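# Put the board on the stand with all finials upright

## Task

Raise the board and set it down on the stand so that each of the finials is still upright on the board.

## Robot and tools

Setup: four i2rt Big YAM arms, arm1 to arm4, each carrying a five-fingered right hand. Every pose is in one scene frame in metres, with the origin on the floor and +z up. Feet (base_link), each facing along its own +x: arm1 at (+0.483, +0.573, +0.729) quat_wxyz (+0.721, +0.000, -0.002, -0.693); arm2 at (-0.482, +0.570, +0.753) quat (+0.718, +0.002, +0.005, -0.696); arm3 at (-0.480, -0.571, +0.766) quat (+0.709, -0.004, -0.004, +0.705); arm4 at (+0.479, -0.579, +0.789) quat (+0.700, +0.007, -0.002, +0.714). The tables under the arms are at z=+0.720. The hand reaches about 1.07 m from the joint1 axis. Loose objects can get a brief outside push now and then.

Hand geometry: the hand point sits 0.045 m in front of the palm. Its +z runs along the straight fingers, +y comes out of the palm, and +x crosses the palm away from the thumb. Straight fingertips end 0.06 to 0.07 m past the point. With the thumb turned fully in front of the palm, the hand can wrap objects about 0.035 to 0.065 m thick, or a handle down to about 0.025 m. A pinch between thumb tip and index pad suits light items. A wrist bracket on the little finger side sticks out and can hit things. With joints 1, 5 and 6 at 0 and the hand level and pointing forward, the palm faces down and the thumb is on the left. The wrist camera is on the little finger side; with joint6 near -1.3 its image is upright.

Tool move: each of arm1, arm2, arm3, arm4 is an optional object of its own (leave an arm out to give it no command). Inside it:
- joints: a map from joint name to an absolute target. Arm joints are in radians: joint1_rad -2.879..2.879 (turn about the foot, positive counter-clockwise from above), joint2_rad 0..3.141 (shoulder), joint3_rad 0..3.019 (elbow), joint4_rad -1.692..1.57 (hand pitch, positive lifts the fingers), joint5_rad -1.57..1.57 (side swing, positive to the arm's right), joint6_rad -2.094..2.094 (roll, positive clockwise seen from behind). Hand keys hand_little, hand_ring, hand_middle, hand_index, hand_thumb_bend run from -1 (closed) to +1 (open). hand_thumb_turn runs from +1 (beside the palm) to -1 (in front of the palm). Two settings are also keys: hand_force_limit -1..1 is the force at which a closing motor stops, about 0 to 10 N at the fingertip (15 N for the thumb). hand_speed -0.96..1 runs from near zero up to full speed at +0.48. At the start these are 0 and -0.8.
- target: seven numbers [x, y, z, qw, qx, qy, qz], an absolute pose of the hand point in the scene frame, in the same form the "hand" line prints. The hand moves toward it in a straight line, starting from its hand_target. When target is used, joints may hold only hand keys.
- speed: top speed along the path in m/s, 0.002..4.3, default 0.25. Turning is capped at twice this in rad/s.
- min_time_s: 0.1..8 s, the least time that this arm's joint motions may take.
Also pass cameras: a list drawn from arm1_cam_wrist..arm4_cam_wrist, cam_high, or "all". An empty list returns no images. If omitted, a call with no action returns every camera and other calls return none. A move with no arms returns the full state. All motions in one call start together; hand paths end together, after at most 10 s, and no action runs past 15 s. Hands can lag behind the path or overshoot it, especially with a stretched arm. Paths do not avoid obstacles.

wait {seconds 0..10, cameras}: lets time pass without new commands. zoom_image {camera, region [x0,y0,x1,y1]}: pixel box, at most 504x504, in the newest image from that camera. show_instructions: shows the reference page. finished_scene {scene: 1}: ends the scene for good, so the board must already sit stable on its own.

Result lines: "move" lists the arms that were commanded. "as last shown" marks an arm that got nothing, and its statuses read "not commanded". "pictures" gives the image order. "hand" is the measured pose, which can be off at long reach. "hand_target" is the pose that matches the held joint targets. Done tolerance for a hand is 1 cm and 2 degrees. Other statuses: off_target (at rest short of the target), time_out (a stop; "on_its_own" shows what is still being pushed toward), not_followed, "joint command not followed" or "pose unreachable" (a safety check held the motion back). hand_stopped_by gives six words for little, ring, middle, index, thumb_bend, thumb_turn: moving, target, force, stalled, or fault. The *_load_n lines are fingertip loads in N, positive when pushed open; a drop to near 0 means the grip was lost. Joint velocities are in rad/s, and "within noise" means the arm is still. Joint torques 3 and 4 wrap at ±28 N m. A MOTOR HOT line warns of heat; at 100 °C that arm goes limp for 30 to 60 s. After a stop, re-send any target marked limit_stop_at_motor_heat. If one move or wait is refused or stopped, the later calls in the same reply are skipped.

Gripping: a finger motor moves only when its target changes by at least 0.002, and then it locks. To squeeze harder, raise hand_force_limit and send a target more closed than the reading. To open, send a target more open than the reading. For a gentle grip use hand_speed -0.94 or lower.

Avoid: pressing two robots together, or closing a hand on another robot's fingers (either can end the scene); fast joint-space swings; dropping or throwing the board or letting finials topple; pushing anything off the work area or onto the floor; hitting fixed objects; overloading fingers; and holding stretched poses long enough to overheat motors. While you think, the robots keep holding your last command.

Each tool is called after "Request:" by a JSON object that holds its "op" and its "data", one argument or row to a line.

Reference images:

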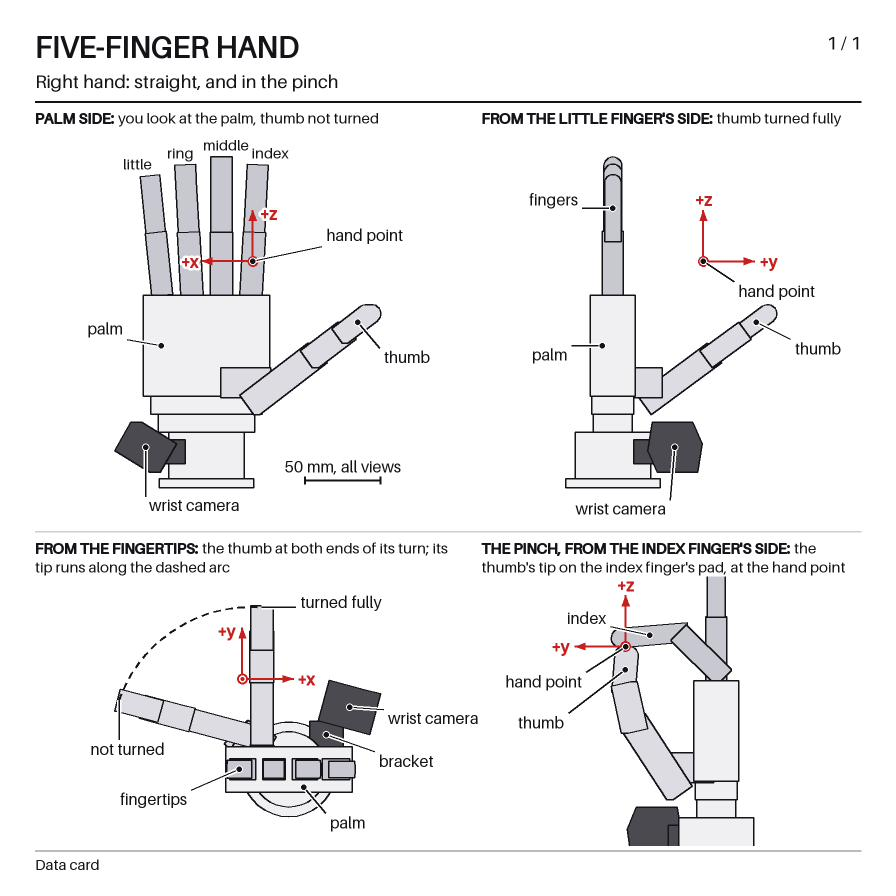

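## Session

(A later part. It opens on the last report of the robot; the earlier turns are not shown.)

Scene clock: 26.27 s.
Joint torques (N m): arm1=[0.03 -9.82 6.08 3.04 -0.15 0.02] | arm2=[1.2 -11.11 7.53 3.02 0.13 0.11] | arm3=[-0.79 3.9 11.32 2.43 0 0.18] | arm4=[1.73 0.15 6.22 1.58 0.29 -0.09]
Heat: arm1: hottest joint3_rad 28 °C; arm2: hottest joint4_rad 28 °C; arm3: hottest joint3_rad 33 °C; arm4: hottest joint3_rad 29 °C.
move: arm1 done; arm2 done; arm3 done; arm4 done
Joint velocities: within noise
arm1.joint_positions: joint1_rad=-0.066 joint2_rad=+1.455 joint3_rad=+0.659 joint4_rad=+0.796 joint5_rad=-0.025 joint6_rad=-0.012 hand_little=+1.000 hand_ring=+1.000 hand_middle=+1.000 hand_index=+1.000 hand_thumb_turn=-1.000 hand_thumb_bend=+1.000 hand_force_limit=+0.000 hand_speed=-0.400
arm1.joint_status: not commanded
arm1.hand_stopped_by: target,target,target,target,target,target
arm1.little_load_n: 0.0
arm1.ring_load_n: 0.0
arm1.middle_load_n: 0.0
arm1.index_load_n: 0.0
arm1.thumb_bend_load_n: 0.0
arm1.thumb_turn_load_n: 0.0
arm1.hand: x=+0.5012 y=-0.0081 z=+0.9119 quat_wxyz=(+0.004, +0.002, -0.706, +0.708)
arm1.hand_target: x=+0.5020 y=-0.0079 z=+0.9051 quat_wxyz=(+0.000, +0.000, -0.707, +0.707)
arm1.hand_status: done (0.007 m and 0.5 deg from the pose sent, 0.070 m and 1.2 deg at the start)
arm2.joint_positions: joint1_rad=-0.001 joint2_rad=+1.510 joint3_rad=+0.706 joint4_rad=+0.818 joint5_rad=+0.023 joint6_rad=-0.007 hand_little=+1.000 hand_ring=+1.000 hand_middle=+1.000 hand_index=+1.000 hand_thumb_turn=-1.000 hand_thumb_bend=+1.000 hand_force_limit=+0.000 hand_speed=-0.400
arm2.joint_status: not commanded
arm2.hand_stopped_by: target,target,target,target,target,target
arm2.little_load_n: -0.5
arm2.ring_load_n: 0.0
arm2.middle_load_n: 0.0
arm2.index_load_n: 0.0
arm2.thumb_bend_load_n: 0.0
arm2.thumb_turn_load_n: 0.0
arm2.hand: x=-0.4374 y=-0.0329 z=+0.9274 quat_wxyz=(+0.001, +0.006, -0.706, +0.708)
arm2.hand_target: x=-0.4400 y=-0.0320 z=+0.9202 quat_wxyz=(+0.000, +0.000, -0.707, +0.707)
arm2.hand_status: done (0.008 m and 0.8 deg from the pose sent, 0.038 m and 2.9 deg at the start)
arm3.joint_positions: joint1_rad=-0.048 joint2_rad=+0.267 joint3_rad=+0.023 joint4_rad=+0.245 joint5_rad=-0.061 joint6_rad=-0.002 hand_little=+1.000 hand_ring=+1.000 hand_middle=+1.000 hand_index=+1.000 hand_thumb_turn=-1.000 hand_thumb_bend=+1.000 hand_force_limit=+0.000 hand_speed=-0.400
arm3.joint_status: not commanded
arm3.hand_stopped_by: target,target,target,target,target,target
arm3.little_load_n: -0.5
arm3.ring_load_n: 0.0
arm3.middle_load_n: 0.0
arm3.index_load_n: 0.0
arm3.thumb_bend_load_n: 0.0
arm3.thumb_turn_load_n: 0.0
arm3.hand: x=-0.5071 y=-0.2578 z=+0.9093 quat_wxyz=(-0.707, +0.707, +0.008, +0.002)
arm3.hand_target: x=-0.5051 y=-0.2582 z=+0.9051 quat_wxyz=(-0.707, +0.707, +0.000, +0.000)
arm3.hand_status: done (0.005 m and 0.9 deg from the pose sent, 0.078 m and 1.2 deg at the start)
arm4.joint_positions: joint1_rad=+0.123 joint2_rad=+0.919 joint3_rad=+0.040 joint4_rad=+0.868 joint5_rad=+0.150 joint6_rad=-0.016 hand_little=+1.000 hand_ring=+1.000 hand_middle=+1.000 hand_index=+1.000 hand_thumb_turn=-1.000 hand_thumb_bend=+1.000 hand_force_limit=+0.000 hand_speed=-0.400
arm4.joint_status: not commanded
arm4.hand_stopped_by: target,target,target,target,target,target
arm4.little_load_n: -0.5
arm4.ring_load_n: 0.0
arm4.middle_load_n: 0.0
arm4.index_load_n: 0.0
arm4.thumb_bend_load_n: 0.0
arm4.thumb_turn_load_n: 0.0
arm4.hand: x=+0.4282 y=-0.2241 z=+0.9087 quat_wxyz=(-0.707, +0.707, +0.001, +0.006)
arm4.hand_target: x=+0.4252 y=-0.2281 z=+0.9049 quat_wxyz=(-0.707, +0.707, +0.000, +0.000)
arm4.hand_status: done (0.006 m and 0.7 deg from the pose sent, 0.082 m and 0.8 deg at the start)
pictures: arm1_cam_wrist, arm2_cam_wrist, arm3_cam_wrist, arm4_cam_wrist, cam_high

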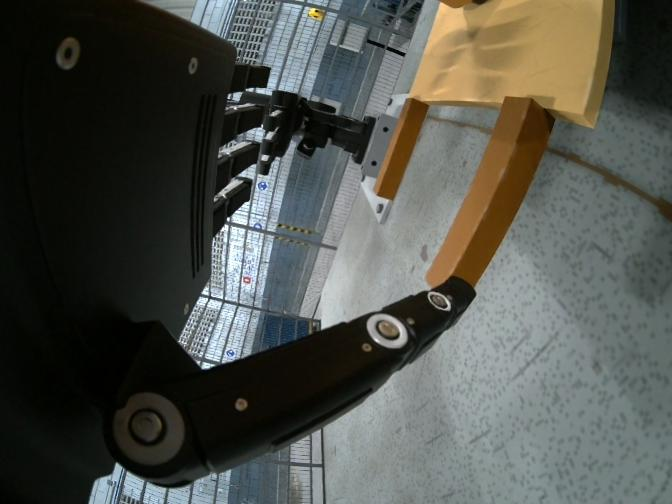

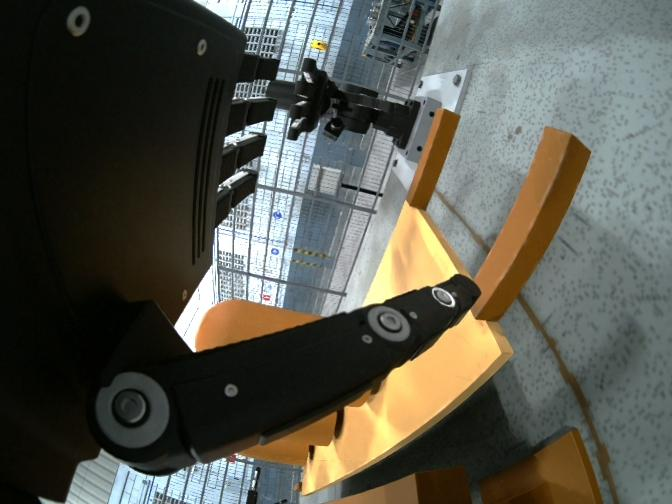

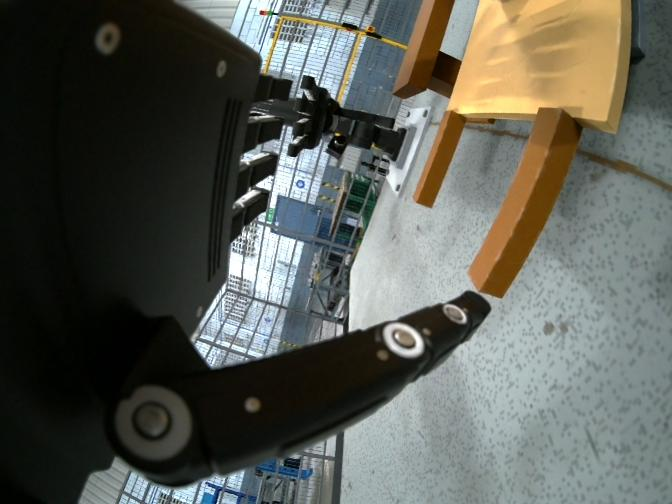

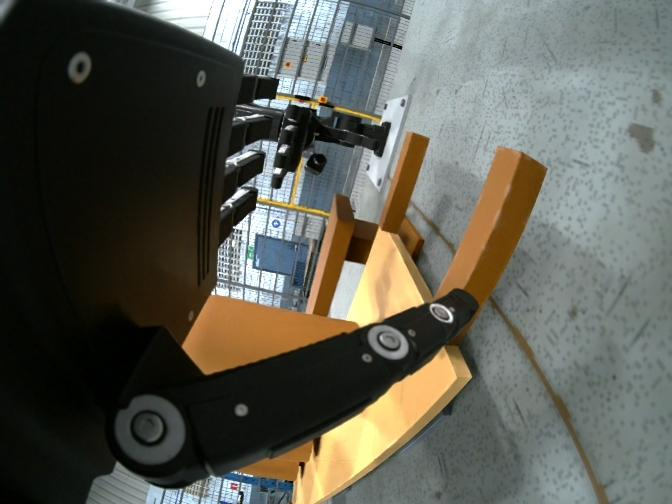

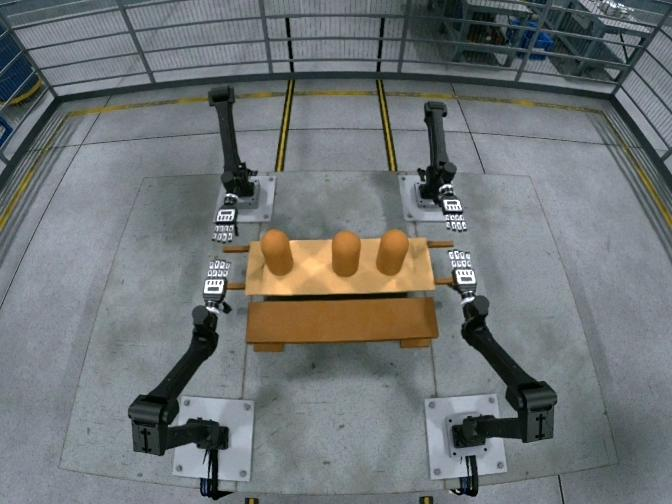

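Request:
{"op": "move", "data": {
  "arm1": {"target": [0.502, -0.012, 0.855, 0, 0, 0.7071, -0.7071], "speed": 0.08},
  "arm2": {"target": [-0.440, -0.030, 0.865, 0, 0, 0.7071, -0.7071], "speed": 0.08},
  "arm3": {"target": [-0.505, -0.245, 0.855, 0.7071, -0.7071, 0, 0], "speed": 0.08},
  "arm4": {"target": [0.425, -0.220, 0.855, 0.7071, -0.7071, 0, 0], "speed": 0.08},
  "cameras": ["all"]
}}

Request:
{"op": "zoom_image", "data": {
  "camera": "arm1_cam_wrist",
  "region": [340, 60, 640, 320]
}}

Request:
{"op": "zoom_image", "data": {
  "camera": "arm2_cam_wrist",
  "region": [340, 80, 640, 380]
}}

Request:
{"op": "zoom_image", "data": {
  "camera": "arm3_cam_wrist",
  "region": [340, 60, 640, 340]
}}

Request:
{"op": "zoom_image", "data": {
  "camera": "arm4_cam_wrist",
  "region": [320, 100, 620, 400]
}}

Request:
{"op": "zoom_image", "data": {
  "camera": "cam_high",
  "region": [200, 190, 280, 330]
}}

Request:
{"op": "zoom_image", "data": {
  "camera": "cam_high",
  "region": [405, 190, 485, 330]
}}

Scene clock: 34.20 s.
Joint torques (N m): arm1=[0.03 -10.81 5.05 3.06 -0.16 0.02] | arm2=[1.03 -12.28 6.16 3.03 0.1 0.13] | arm3=[-0.03 2.49 12.38 1.44 0.07 0.09] | arm4=[0.73 -4.48 2.56 0.47 0.12 -0.17]
Heat: arm1: hottest joint2_rad 28 °C; arm2: hottest joint4_rad 28 °C; arm3: hottest joint3_rad 33 °C; arm4: hottest joint3_rad 29 °C.
move: arm1 done; arm2 done; arm3 not_followed; arm4 not_followed
Joint velocities: within noise
arm1.joint_positions: joint1_rad=-0.066 joint2_rad=+1.602 joint3_rad=+0.633 joint4_rad=+0.971 joint5_rad=-0.025 joint6_rad=-0.012 hand_little=+1.000 hand_ring=+1.000 hand_middle=+1.000 hand_index=+1.000 hand_thumb_turn=-1.000 hand_thumb_bend=+1.000 hand_force_limit=+0.000 hand_speed=-0.400
arm1.joint_status: not commanded
arm1.hand_stopped_by: target,target,target,target,target,target
arm1.little_load_n: 0.0
arm1.ring_load_n: 0.0
arm1.middle_load_n: 0.0
arm1.index_load_n: 0.0
arm1.thumb_bend_load_n: 0.0
arm1.thumb_turn_load_n: 0.0
arm1.hand: x=+0.5013 y=-0.0134 z=+0.8626 quat_wxyz=(+0.004, +0.002, -0.706, +0.709)
arm1.hand_target: x=+0.5020 y=-0.0119 z=+0.8550 quat_wxyz=(+0.000, +0.000, -0.707, +0.707)
arm1.hand_status: done (0.008 m and 0.6 deg from the pose sent, 0.057 m and 0.5 deg at the start)
arm2.joint_positions: joint1_rad=-0.001 joint2_rad=+1.658 joint3_rad=+0.666 joint4_rad=+1.006 joint5_rad=+0.024 joint6_rad=-0.007 hand_little=+1.000 hand_ring=+1.000 hand_middle=+1.000 hand_index=+1.000 hand_thumb_turn=-1.000 hand_thumb_bend=+1.000 hand_force_limit=+0.000 hand_speed=-0.400
arm2.joint_status: not commanded
arm2.hand_stopped_by: target,target,target,target,target,target
arm2.little_load_n: 0.0
arm2.ring_load_n: 0.0
arm2.middle_load_n: 0.0
arm2.index_load_n: 0.0
arm2.thumb_bend_load_n: 0.0
arm2.thumb_turn_load_n: 0.0
arm2.hand: x=-0.4377 y=-0.0319 z=+0.8717 quat_wxyz=(+0.001, +0.006, -0.706, +0.708)
arm2.hand_target: x=-0.4399 y=-0.0300 z=+0.8651 quat_wxyz=(+0.000, +0.000, -0.707, +0.707)
arm2.hand_status: done (0.007 m and 0.8 deg from the pose sent, 0.062 m and 0.8 deg at the start)
arm3.joint_positions: joint1_rad=-0.048 joint2_rad=+0.283 joint3_rad=+0.020 joint4_rad=+0.267 joint5_rad=-0.061 joint6_rad=-0.002 hand_little=+1.000 hand_ring=+1.000 hand_middle=+1.000 hand_index=+1.000 hand_thumb_turn=-1.000 hand_thumb_bend=+1.000 hand_force_limit=+0.000 hand_speed=-0.400
arm3.joint_status: not commanded
arm3.hand_stopped_by: target,target,target,target,target,target
arm3.little_load_n: 0.0
arm3.ring_load_n: 0.0
arm3.middle_load_n: 0.0
arm3.index_load_n: 0.0
arm3.thumb_bend_load_n: 0.0
arm3.thumb_turn_load_n: 0.0
arm3.hand: x=-0.5070 y=-0.2569 z=+0.9082 quat_wxyz=(-0.708, +0.706, +0.008, +0.002)
arm3.hand_target: x=-0.5071 y=-0.2572 z=+0.9096 quat_wxyz=(-0.709, +0.705, +0.008, +0.002)
arm3.hand_status: not_followed (0.055 m and 0.9 deg from the pose sent, 0.056 m and 0.9 deg at the start; a joint's target at an end of its range on 31 of 36 steps)
arm4.joint_positions: joint1_rad=+0.123 joint2_rad=+1.487 joint3_rad=+0.022 joint4_rad=+1.423 joint5_rad=+0.150 joint6_rad=-0.016 hand_little=+1.000 hand_ring=+1.000 hand_middle=+1.000 hand_index=+1.000 hand_thumb_turn=-1.000 hand_thumb_bend=+1.000 hand_force_limit=+0.000 hand_speed=-0.400
arm4.joint_status: not commanded
arm4.hand_stopped_by: target,target,target,target,target,target
arm4.little_load_n: 0.0
arm4.ring_load_n: 0.0
arm4.middle_load_n: 0.0
arm4.index_load_n: 0.0
arm4.thumb_bend_load_n: 0.0
arm4.thumb_turn_load_n: 0.0
arm4.on_its_own: joint2_rad is held at +1.485, not at its first target +0.926; joint4_rad is held at +1.411, not at its first target +0.886
arm4.hand: x=+0.4268 y=-0.2174 z=+0.8553 quat_wxyz=(-0.696, +0.718, +0.003, +0.007)
arm4.hand_target: x=+0.4269 y=-0.2181 z=+0.8529 quat_wxyz=(-0.693, +0.721, +0.004, +0.008)
arm4.hand_status: not_followed (0.003 m and 2.0 deg from the pose sent, 0.054 m and 0.7 deg at the start)
pictures: arm1_cam_wrist, arm2_cam_wrist, arm3_cam_wrist, arm4_cam_wrist, cam_high
pose unreachable (arm3 arm): on one or more control steps of this call this arm could not follow its commanded pose, so it was not sent that pose on those steps. On the call's last step it was still not sent that pose. It may still have moved: this result reports where it is.
cause: moving toward the commanded pose would bring two parts of the arm too close to each other.
pose unreachable (arm4 arm): on one or more control steps of this call this arm could not follow its commanded pose, so it was not sent that pose on those steps. On the call's last step it was still not sent that pose. It may still have moved: this result reports where it is.
cause: moving toward the commanded pose would bring two parts of the arm too close to each other.

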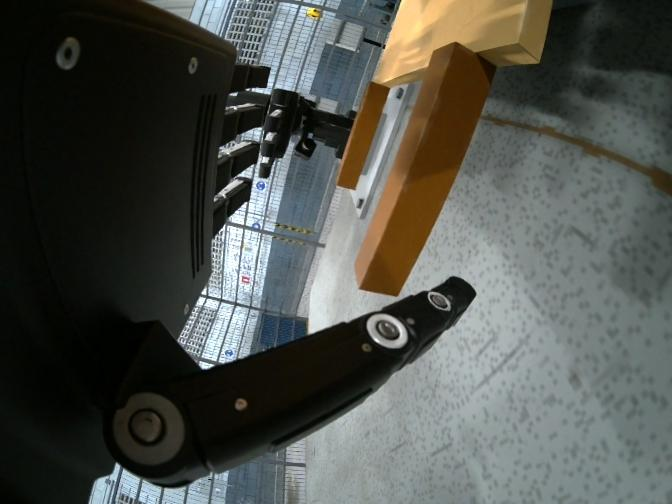

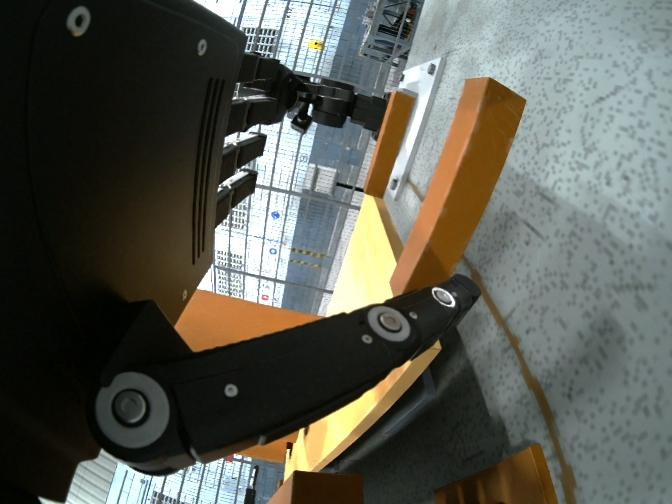

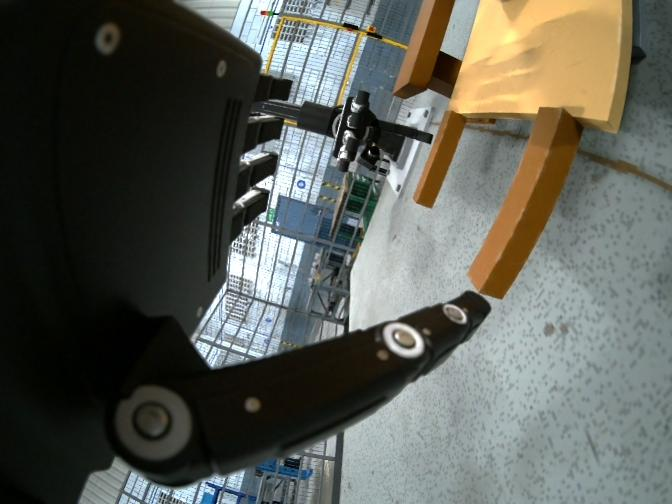

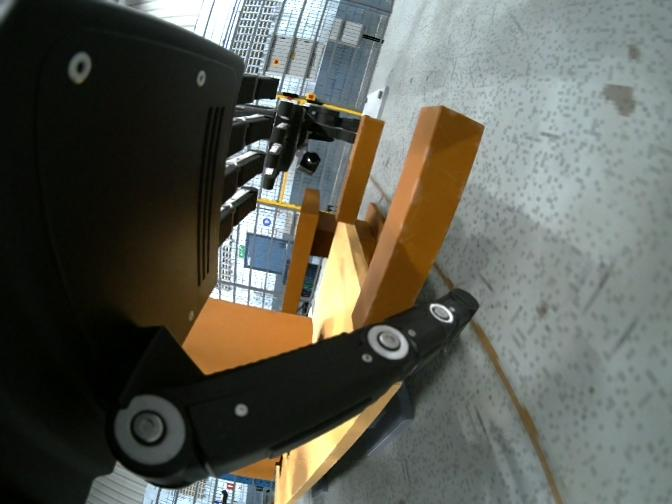

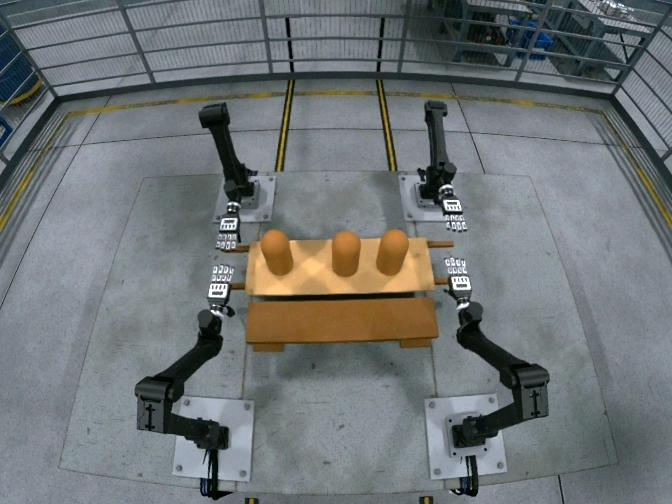

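Scaled by 1.680 from the camera's image (finer frame: 960x720).

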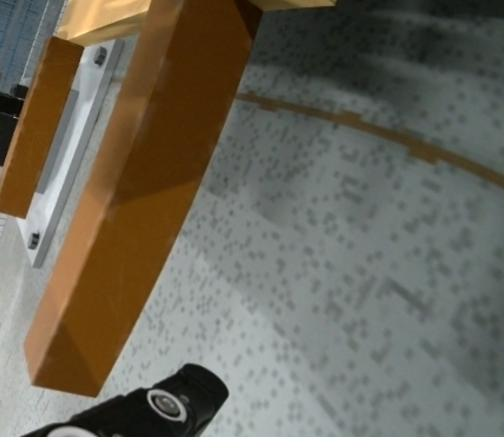

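Scaled by 1.680 from the camera's image (finer frame: 960x720).

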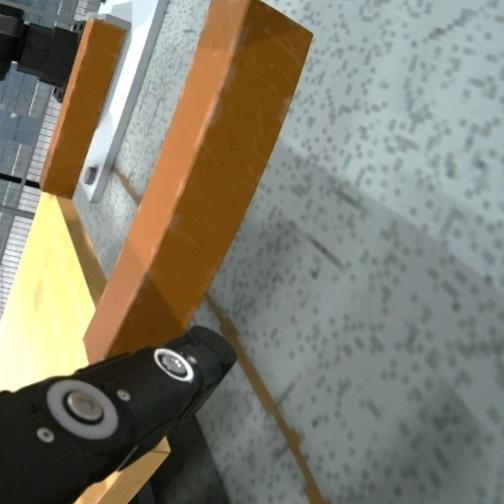

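Scaled by 1.680 from the camera's image (finer frame: 960x720).

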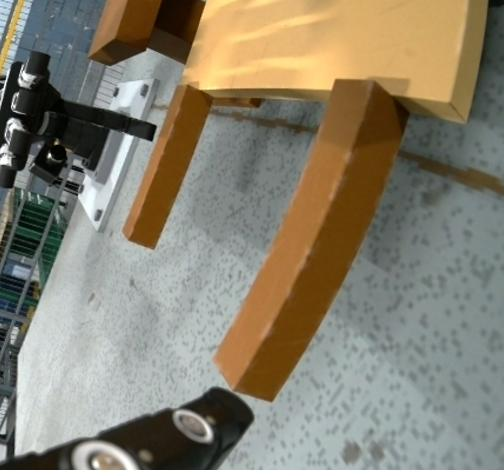

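Scaled by 1.680 from the camera's image (finer frame: 960x720).

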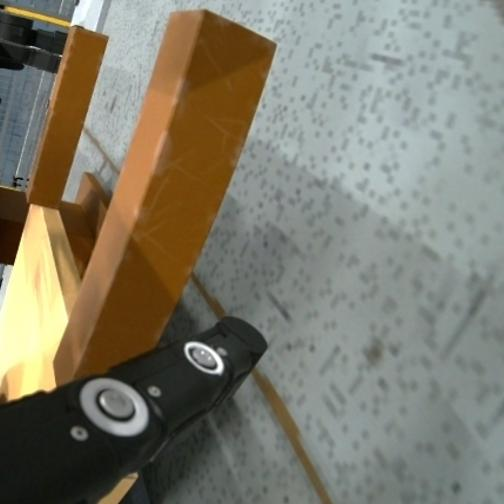

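Scaled by 3.600 from the camera's image (finer frame: 960x720).

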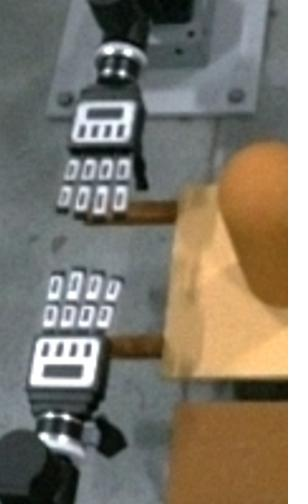

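Scaled by 3.600 from the camera's image (finer frame: 960x720).

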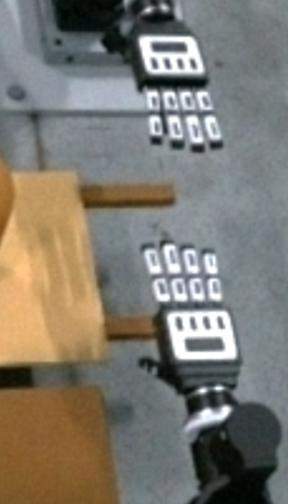

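Request:
{"op": "move", "data": {
  "arm1": {"target": [0.502, -0.036, 0.93, 0, 0, 0.9239, -0.3827], "speed": 0.15, "joints": {"hand_little": 0.5, "hand_ring": 0.5, "hand_middle": 0.5, "hand_index": 0.5}},
  "arm2": {"target": [-0.440, -0.051, 0.93, 0, 0, 0.9239, -0.3827], "speed": 0.15, "joints": {"hand_little": 0.5, "hand_ring": 0.5, "hand_middle": 0.5, "hand_index": 0.5}},
  "arm3": {"target": [-0.505, -0.229, 0.93, 0.3827, -0.9239, 0, 0], "speed": 0.15, "joints": {"hand_little": 0.5, "hand_ring": 0.5, "hand_middle": 0.5, "hand_index": 0.5}},
  "arm4": {"target": [0.425, -0.204, 0.93, 0.3827, -0.9239, 0, 0], "speed": 0.15, "joints": {"hand_little": 0.5, "hand_ring": 0.5, "hand_middle": 0.5, "hand_index": 0.5}},
  "cameras": ["all"]
}}

Scene clock: 45.27 s.
Joint torques (N m): arm1=[0.73 -13.39 11.51 1.17 0.02 -0.09] | arm2=[0.5 -14.39 14.12 1.09 -0.11 0.1] | arm3=[0.73 -1.2 16.44 0.98 0.12 -0.04] | arm4=[-0.5 -4.07 12.18 0.24 -0.1 -0.04]
Heat: arm1: hottest joint2_rad 28 °C; arm2: hottest joint4_rad 28 °C; arm3: hottest joint3_rad 35 °C; arm4: hottest joint3_rad 30 °C.
move: arm1 off_target; arm2 off_target; arm3 off_target; arm4 off_target
Joint velocities: within noise
arm1.joint_positions: joint1_rad=-0.066 joint2_rad=+1.540 joint3_rad=+1.312 joint4_rad=-0.571 joint5_rad=-0.015 joint6_rad=-0.012 hand_little=+0.500 hand_ring=+0.500 hand_middle=+0.500 hand_index=+0.500 hand_thumb_turn=-1.000 hand_thumb_bend=+1.000 hand_force_limit=+0.000 hand_speed=-0.400
arm1.joint_status: all done
arm1.hand_stopped_by: target,target,target,target,target,target
arm1.little_load_n: 0.0
arm1.ring_load_n: 0.0
arm1.middle_load_n: 0.0
arm1.index_load_n: 0.0
arm1.thumb_bend_load_n: 0.0
arm1.thumb_turn_load_n: 0.0
arm1.hand: x=+0.4989 y=-0.0210 z=+0.9211 quat_wxyz=(-0.001, -0.005, -0.926, +0.377)
arm1.hand_target: x=+0.5021 y=-0.0353 z=+0.9301 quat_wxyz=(+0.000, +0.000, -0.924, +0.383)
arm1.hand_status: off_target (0.018 m and 0.9 deg from the pose sent, 0.071 m and 45.3 deg at the start)
arm2.joint_positions: joint1_rad=-0.001 joint2_rad=+1.571 joint3_rad=+1.299 joint4_rad=-0.515 joint5_rad=+0.014 joint6_rad=+0.006 hand_little=+0.500 hand_ring=+0.500 hand_middle=+0.500 hand_index=+0.500 hand_thumb_turn=-1.000 hand_thumb_bend=+1.000 hand_force_limit=+0.000 hand_speed=-0.400
arm2.joint_status: all done
arm2.hand_stopped_by: target,target,target,target,target,target
arm2.little_load_n: 0.0
arm2.ring_load_n: 0.0
arm2.middle_load_n: -0.5
arm2.index_load_n: 0.0
arm2.thumb_bend_load_n: 0.0
arm2.thumb_turn_load_n: 0.0
arm2.hand: x=-0.4348 y=-0.0357 z=+0.9199 quat_wxyz=(+0.002, +0.010, -0.926, +0.377)
arm2.hand_target: x=-0.4401 y=-0.0503 z=+0.9301 quat_wxyz=(+0.000, +0.000, -0.924, +0.383)
arm2.hand_status: off_target (0.019 m and 1.3 deg from the pose sent, 0.061 m and 45.2 deg at the start)
arm3.joint_positions: joint1_rad=-0.043 joint2_rad=+0.824 joint3_rad=+0.623 joint4_rad=-0.615 joint5_rad=-0.037 joint6_rad=-0.005 hand_little=+0.500 hand_ring=+0.500 hand_middle=+0.500 hand_index=+0.500 hand_thumb_turn=-1.000 hand_thumb_bend=+1.000 hand_force_limit=+0.000 hand_speed=-0.400
arm3.joint_status: all done
arm3.hand_stopped_by: target,target,target,target,target,target
arm3.little_load_n: 0.0
arm3.ring_load_n: -0.5
arm3.middle_load_n: 0.0
arm3.index_load_n: 0.0
arm3.thumb_bend_load_n: 0.0
arm3.thumb_turn_load_n: 0.0
arm3.hand: x=-0.5027 y=-0.2417 z=+0.9083 quat_wxyz=(-0.369, +0.929, -0.012, -0.002)
arm3.hand_target: x=-0.5050 y=-0.2296 z=+0.9299 quat_wxyz=(-0.383, +0.924, +0.000, +0.000)
arm3.hand_status: off_target (0.025 m and 2.1 deg from the pose sent, 0.035 m and 45.2 deg at the start)
arm4.joint_positions: joint1_rad=+0.081 joint2_rad=+0.972 joint3_rad=+0.633 joint4_rad=-0.488 joint5_rad=+0.072 joint6_rad=+0.048 hand_little=+0.500 hand_ring=+0.500 hand_middle=+0.500 hand_index=+0.500 hand_thumb_turn=-1.000 hand_thumb_bend=+1.000 hand_force_limit=+0.000 hand_speed=-0.400
arm4.joint_status: all done
arm4.hand_stopped_by: target,target,target,target,target,target
arm4.little_load_n: 0.0
arm4.ring_load_n: 0.0
arm4.middle_load_n: 0.0
arm4.index_load_n: 0.0
arm4.thumb_bend_load_n: 0.0
arm4.thumb_turn_load_n: 0.0
arm4.hand: x=+0.4238 y=-0.2194 z=+0.9101 quat_wxyz=(-0.370, +0.929, +0.010, +0.003)
arm4.hand_target: x=+0.4251 y=-0.2047 z=+0.9300 quat_wxyz=(-0.383, +0.924, +0.000, +0.000)
arm4.hand_status: off_target (0.025 m and 2.0 deg from the pose sent, 0.076 m and 43.3 deg at the start)
pictures: arm1_cam_wrist, arm2_cam_wrist, arm3_cam_wrist, arm4_cam_wrist, cam_high

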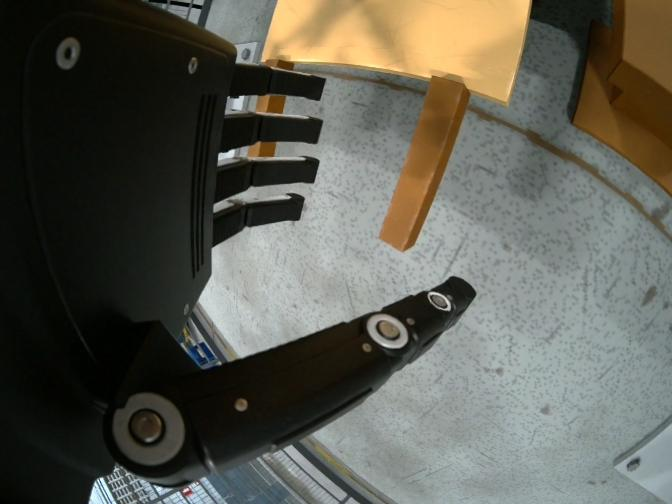

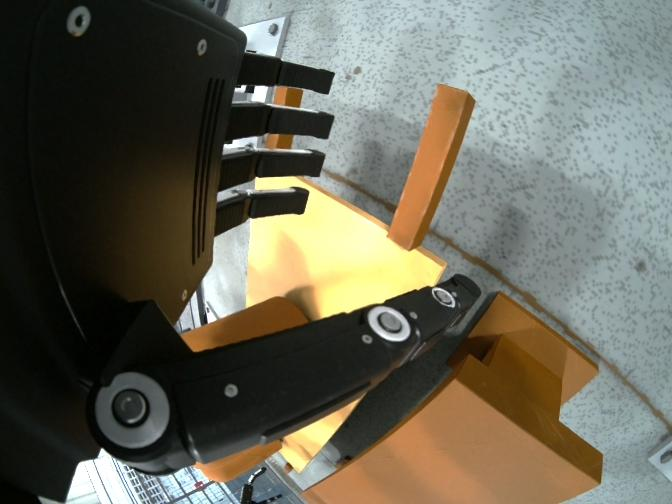

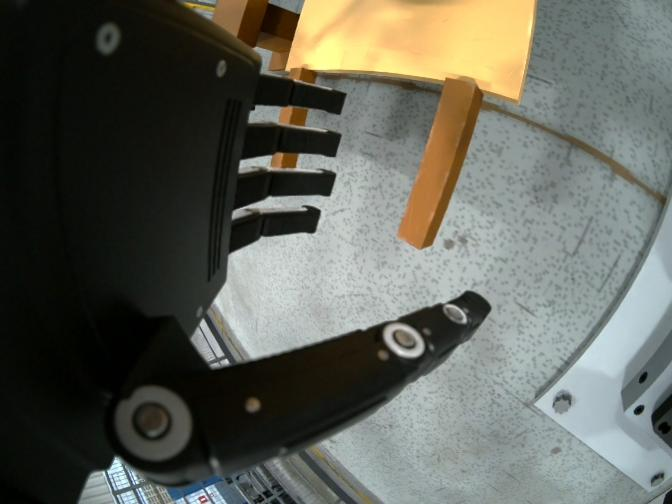

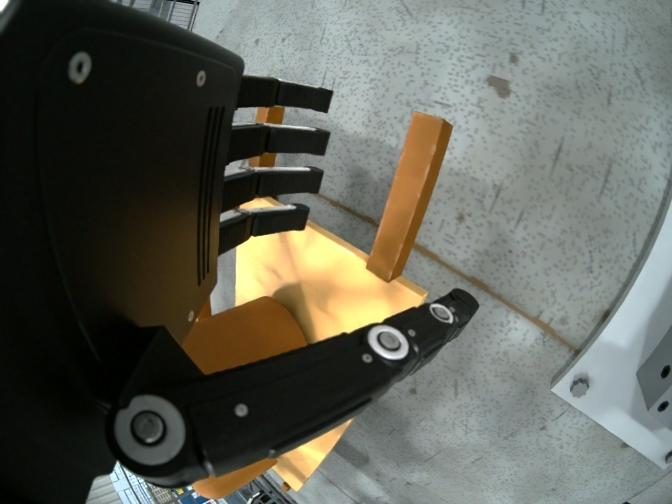

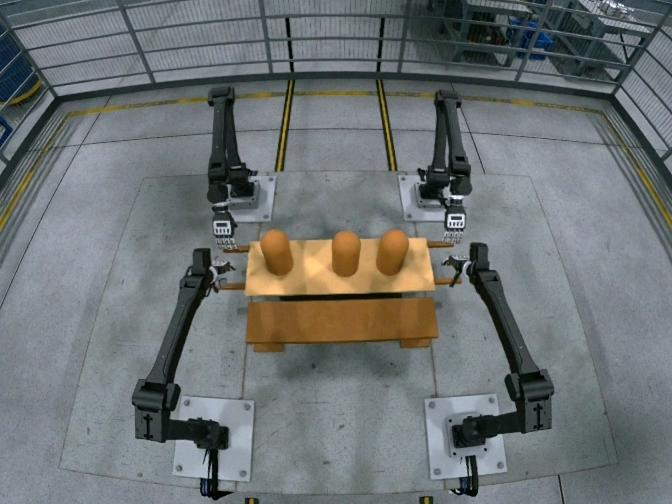

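Request:
{"op": "zoom_image", "data": {
  "camera": "arm1_cam_wrist",
  "region": [340, 60, 540, 300]
}}

Request:
{"op": "zoom_image", "data": {
  "camera": "arm2_cam_wrist",
  "region": [340, 60, 540, 300]
}}

Request:
{"op": "zoom_image", "data": {
  "camera": "arm3_cam_wrist",
  "region": [340, 60, 540, 300]
}}

Request:
{"op": "zoom_image", "data": {
  "camera": "arm4_cam_wrist",
  "region": [320, 90, 520, 330]
}}

Request:
{"op": "zoom_image", "data": {
  "camera": "cam_high",
  "region": [200, 190, 280, 330]
}}

Request:
{"op": "zoom_image", "data": {
  "camera": "cam_high",
  "region": [405, 190, 485, 330]
}}

Scaled by 2.100 from the camera's image (finer frame: 960x720).

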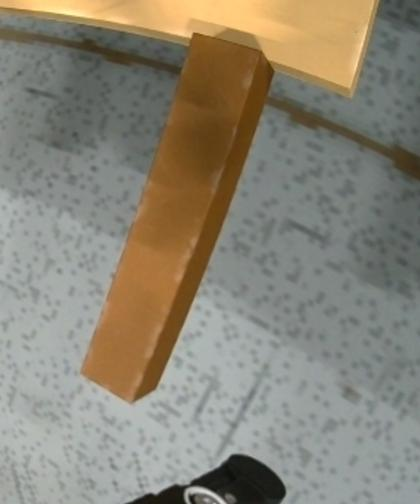

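Scaled by 2.100 from the camera's image (finer frame: 960x720).

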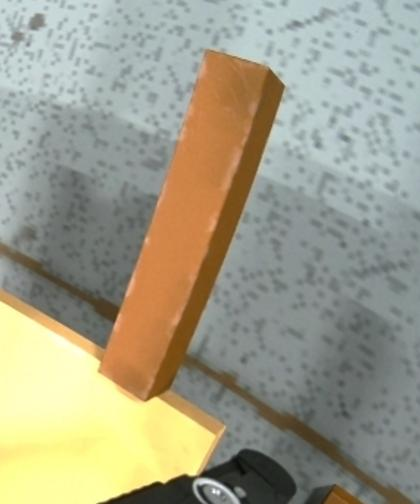

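Scaled by 2.100 from the camera's image (finer frame: 960x720).

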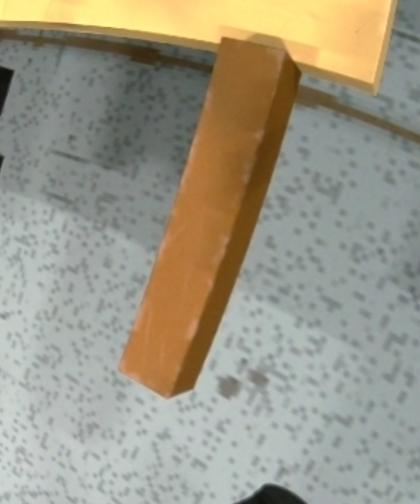

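Scaled by 2.100 from the camera's image (finer frame: 960x720).

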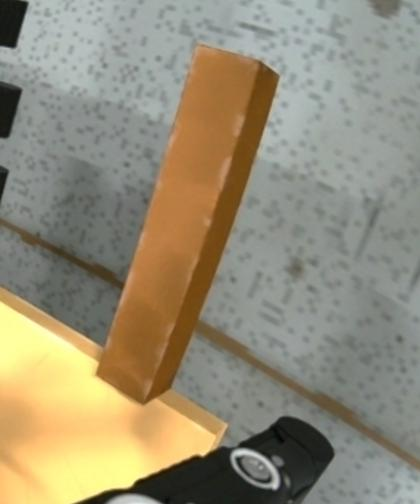

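Scaled by 3.600 from the camera's image (finer frame: 960x720).

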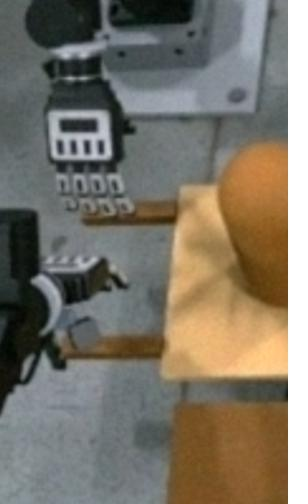

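Scaled by 3.600 from the camera's image (finer frame: 960x720).

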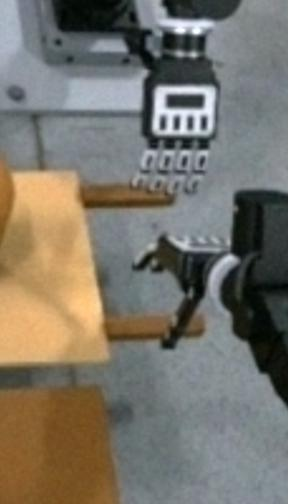

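Request:
{"op": "move", "data": {
  "arm1": {"target": [0.503, -0.046, 0.852, 0, 0, 0.9239, -0.3827], "speed": 0.08},
  "arm2": {"target": [-0.442, -0.063, 0.845, 0, 0, 0.9239, -0.3827], "speed": 0.08},
  "arm3": {"target": [-0.505, -0.212, 0.845, 0.3827, -0.9239, 0, 0], "speed": 0.08},
  "arm4": {"target": [0.426, -0.190, 0.860, 0.3827, -0.9239, 0, 0], "speed": 0.08},
  "cameras": ["all"]
}}

Request:
{"op": "zoom_image", "data": {
  "camera": "arm1_cam_wrist",
  "region": [300, 60, 540, 320]
}}

Request:
{"op": "zoom_image", "data": {
  "camera": "arm2_cam_wrist",
  "region": [300, 40, 540, 320]
}}

Request:
{"op": "zoom_image", "data": {
  "camera": "arm3_cam_wrist",
  "region": [300, 60, 540, 320]
}}

Request:
{"op": "zoom_image", "data": {
  "camera": "arm4_cam_wrist",
  "region": [300, 60, 540, 320]
}}

Scene clock: 50.10 s.
Joint torques (N m): arm1=[0.91 -15.03 7.45 2.44 0.02 -0.08] | arm2=[0.5 -15.97 8.98 2.44 -0.14 0.12] | arm3=[0.62 -2.61 10.21 1.95 0.12 -0.02] | arm4=[0.44 -5.42 7.21 1.33 -0.06 -0.2]
Heat: arm1: hottest joint3_rad 29 °C; arm2: hottest joint3_rad 28 °C; arm3: hottest joint3_rad 35 °C; arm4: hottest joint3_rad 30 °C.
move: arm1 off_target; arm2 off_target; arm3 done; arm4 done
Joint velocities: within noise
arm1.joint_positions: joint1_rad=-0.066 joint2_rad=+1.631 joint3_rad=+1.259 joint4_rad=-0.405 joint5_rad=-0.014 joint6_rad=-0.012 hand_little=+0.500 hand_ring=+0.500 hand_middle=+0.500 hand_index=+0.500 hand_thumb_turn=-1.000 hand_thumb_bend=+1.000 hand_force_limit=+0.000 hand_speed=-0.400
arm1.joint_status: not commanded
arm1.hand_stopped_by: target,target,target,target,target,target
arm1.little_load_n: 0.0
arm1.ring_load_n: 0.0
arm1.middle_load_n: 0.0
arm1.index_load_n: 0.0
arm1.thumb_bend_load_n: 0.0
arm1.thumb_turn_load_n: 0.0
arm1.hand: x=+0.4982 y=-0.0442 z=+0.8650 quat_wxyz=(+0.000, -0.005, -0.922, +0.387)
arm1.hand_target: x=+0.5030 y=-0.0456 z=+0.8522 quat_wxyz=(+0.000, +0.000, -0.924, +0.383)
arm1.hand_status: off_target (0.014 m and 0.8 deg from the pose sent, 0.074 m and 0.9 deg at the start)
arm2.joint_positions: joint1_rad=-0.001 joint2_rad=+1.685 joint3_rad=+1.256 joint4_rad=-0.338 joint5_rad=+0.011 joint6_rad=+0.006 hand_little=+0.500 hand_ring=+0.500 hand_middle=+0.500 hand_index=+0.500 hand_thumb_turn=-1.000 hand_thumb_bend=+1.000 hand_force_limit=+0.000 hand_speed=-0.400
arm2.joint_status: not commanded
arm2.hand_stopped_by: target,target,target,target,target,target
arm2.little_load_n: 0.0
arm2.ring_load_n: 0.0
arm2.middle_load_n: 0.0
arm2.index_load_n: 0.0
arm2.thumb_bend_load_n: 0.0
arm2.thumb_turn_load_n: 0.0
arm2.hand: x=-0.4337 y=-0.0618 z=+0.8563 quat_wxyz=(+0.000, +0.010, -0.922, +0.386)
arm2.hand_target: x=-0.4419 y=-0.0626 z=+0.8451 quat_wxyz=(+0.000, +0.000, -0.924, +0.383)
arm2.hand_status: off_target (0.014 m and 1.2 deg from the pose sent, 0.080 m and 1.3 deg at the start)
arm3.joint_positions: joint1_rad=-0.037 joint2_rad=+0.981 joint3_rad=+0.532 joint4_rad=-0.333 joint5_rad=-0.032 joint6_rad=-0.005 hand_little=+0.500 hand_ring=+0.500 hand_middle=+0.500 hand_index=+0.500 hand_thumb_turn=-1.000 hand_thumb_bend=+1.000 hand_force_limit=+0.000 hand_speed=-0.400
arm3.joint_status: not commanded
arm3.hand_stopped_by: target,target,target,target,target,target
arm3.little_load_n: 0.0
arm3.ring_load_n: 0.0
arm3.middle_load_n: 0.0
arm3.index_load_n: 0.0
arm3.thumb_bend_load_n: 0.0
arm3.thumb_turn_load_n: 0.0
arm3.hand: x=-0.5019 y=-0.2110 z=+0.8513 quat_wxyz=(-0.384, +0.923, -0.009, +0.000)
arm3.hand_target: x=-0.5050 y=-0.2122 z=+0.8452 quat_wxyz=(-0.383, +0.924, +0.000, +0.000)
arm3.hand_status: done (0.007 m and 1.1 deg from the pose sent, 0.070 m and 2.2 deg at the start)
arm4.joint_positions: joint1_rad=+0.072 joint2_rad=+1.122 joint3_rad=+0.585 joint4_rad=-0.259 joint5_rad=+0.066 joint6_rad=+0.048 hand_little=+0.500 hand_ring=+0.500 hand_middle=+0.500 hand_index=+0.500 hand_thumb_turn=-1.000 hand_thumb_bend=+1.000 hand_force_limit=+0.000 hand_speed=-0.400
arm4.joint_status: not commanded
arm4.hand_stopped_by: target,target,target,target,target,target
arm4.little_load_n: 0.0
arm4.ring_load_n: 0.0
arm4.middle_load_n: 0.0
arm4.index_load_n: 0.0
arm4.thumb_bend_load_n: 0.0
arm4.thumb_turn_load_n: 0.0
arm4.hand: x=+0.4228 y=-0.1892 z=+0.8660 quat_wxyz=(-0.384, +0.923, +0.007, +0.001)
arm4.hand_target: x=+0.4259 y=-0.1901 z=+0.8602 quat_wxyz=(-0.383, +0.924, +0.000, +0.000)
arm4.hand_status: done (0.007 m and 0.8 deg from the pose sent, 0.058 m and 2.0 deg at the start)
pictures: arm1_cam_wrist, arm2_cam_wrist, arm3_cam_wrist, arm4_cam_wrist, cam_high

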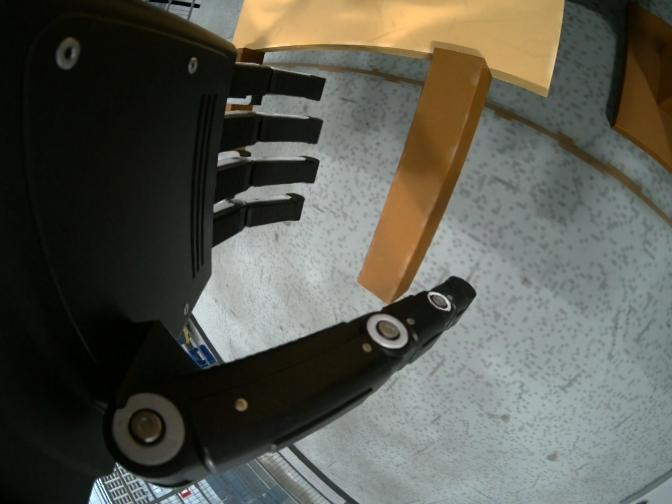

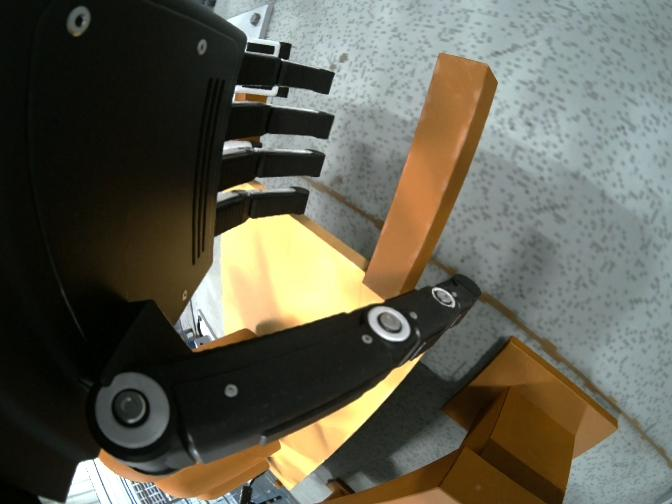

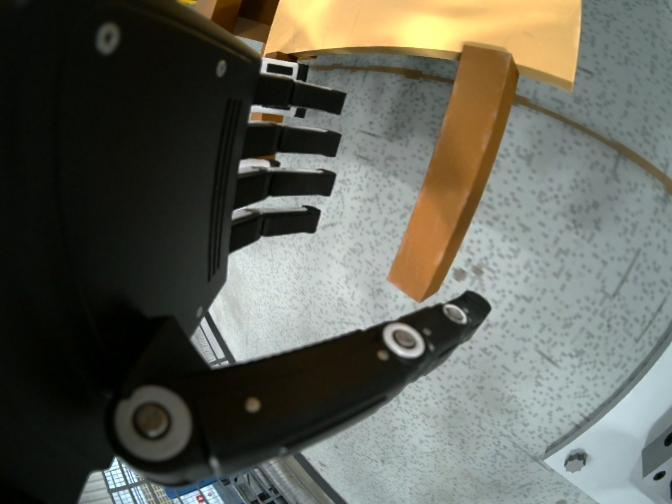

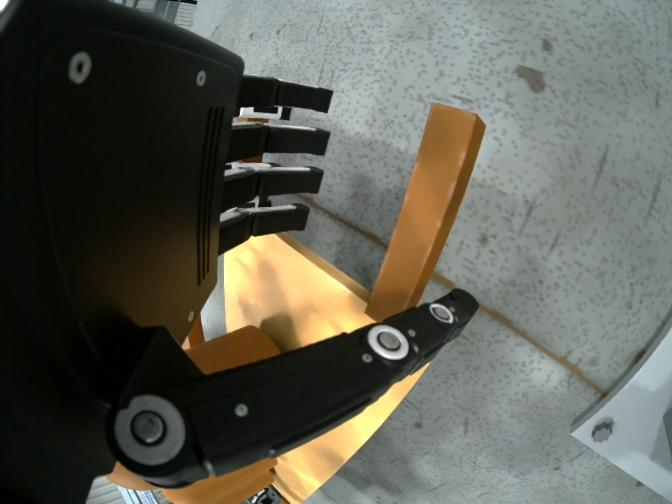

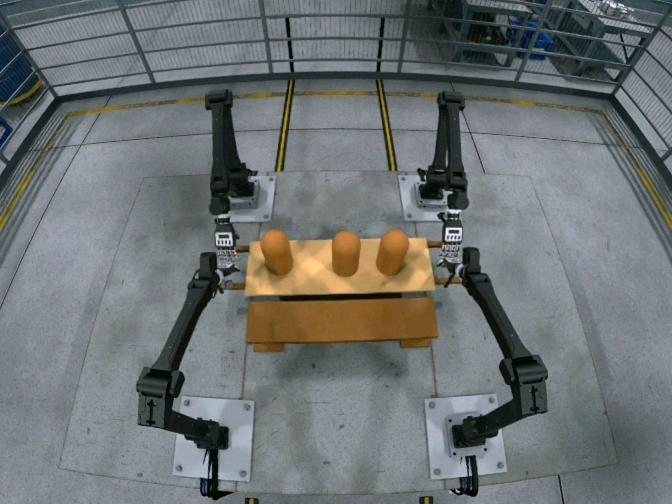

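Scaled by 1.938 from the camera's image (finer frame: 960x720).

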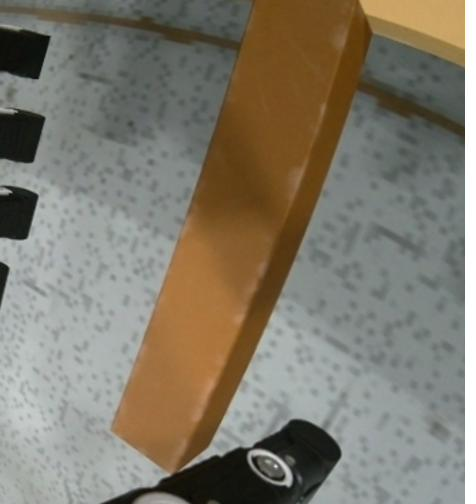

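Scaled by 1.800 from the camera's image (finer frame: 960x720).

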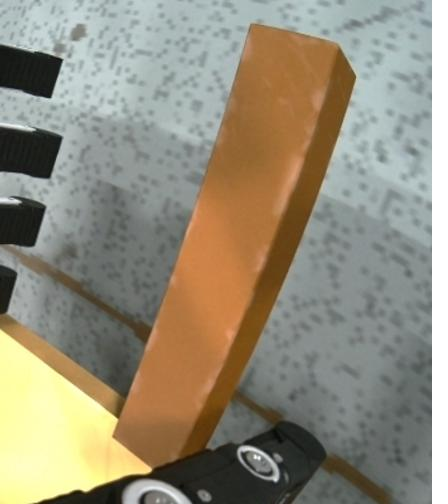

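Scaled by 1.938 from the camera's image (finer frame: 960x720).

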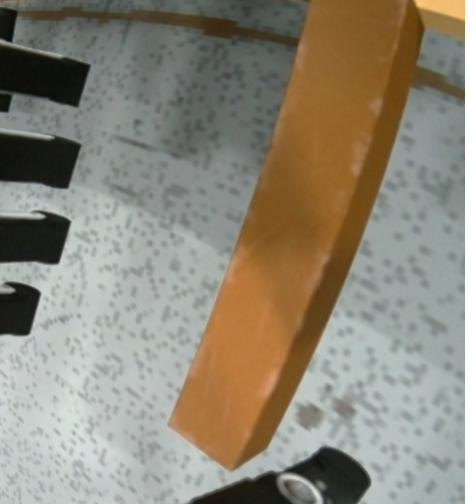

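Scaled by 1.938 from the camera's image (finer frame: 960x720).

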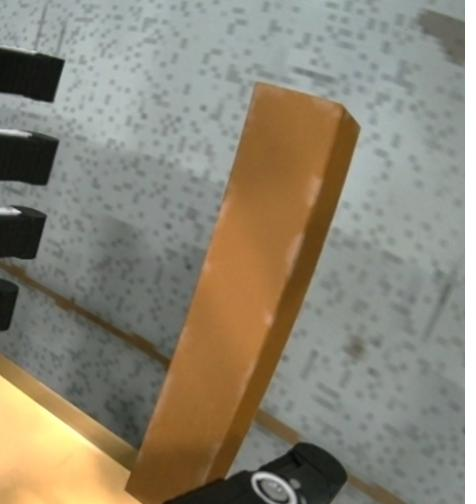

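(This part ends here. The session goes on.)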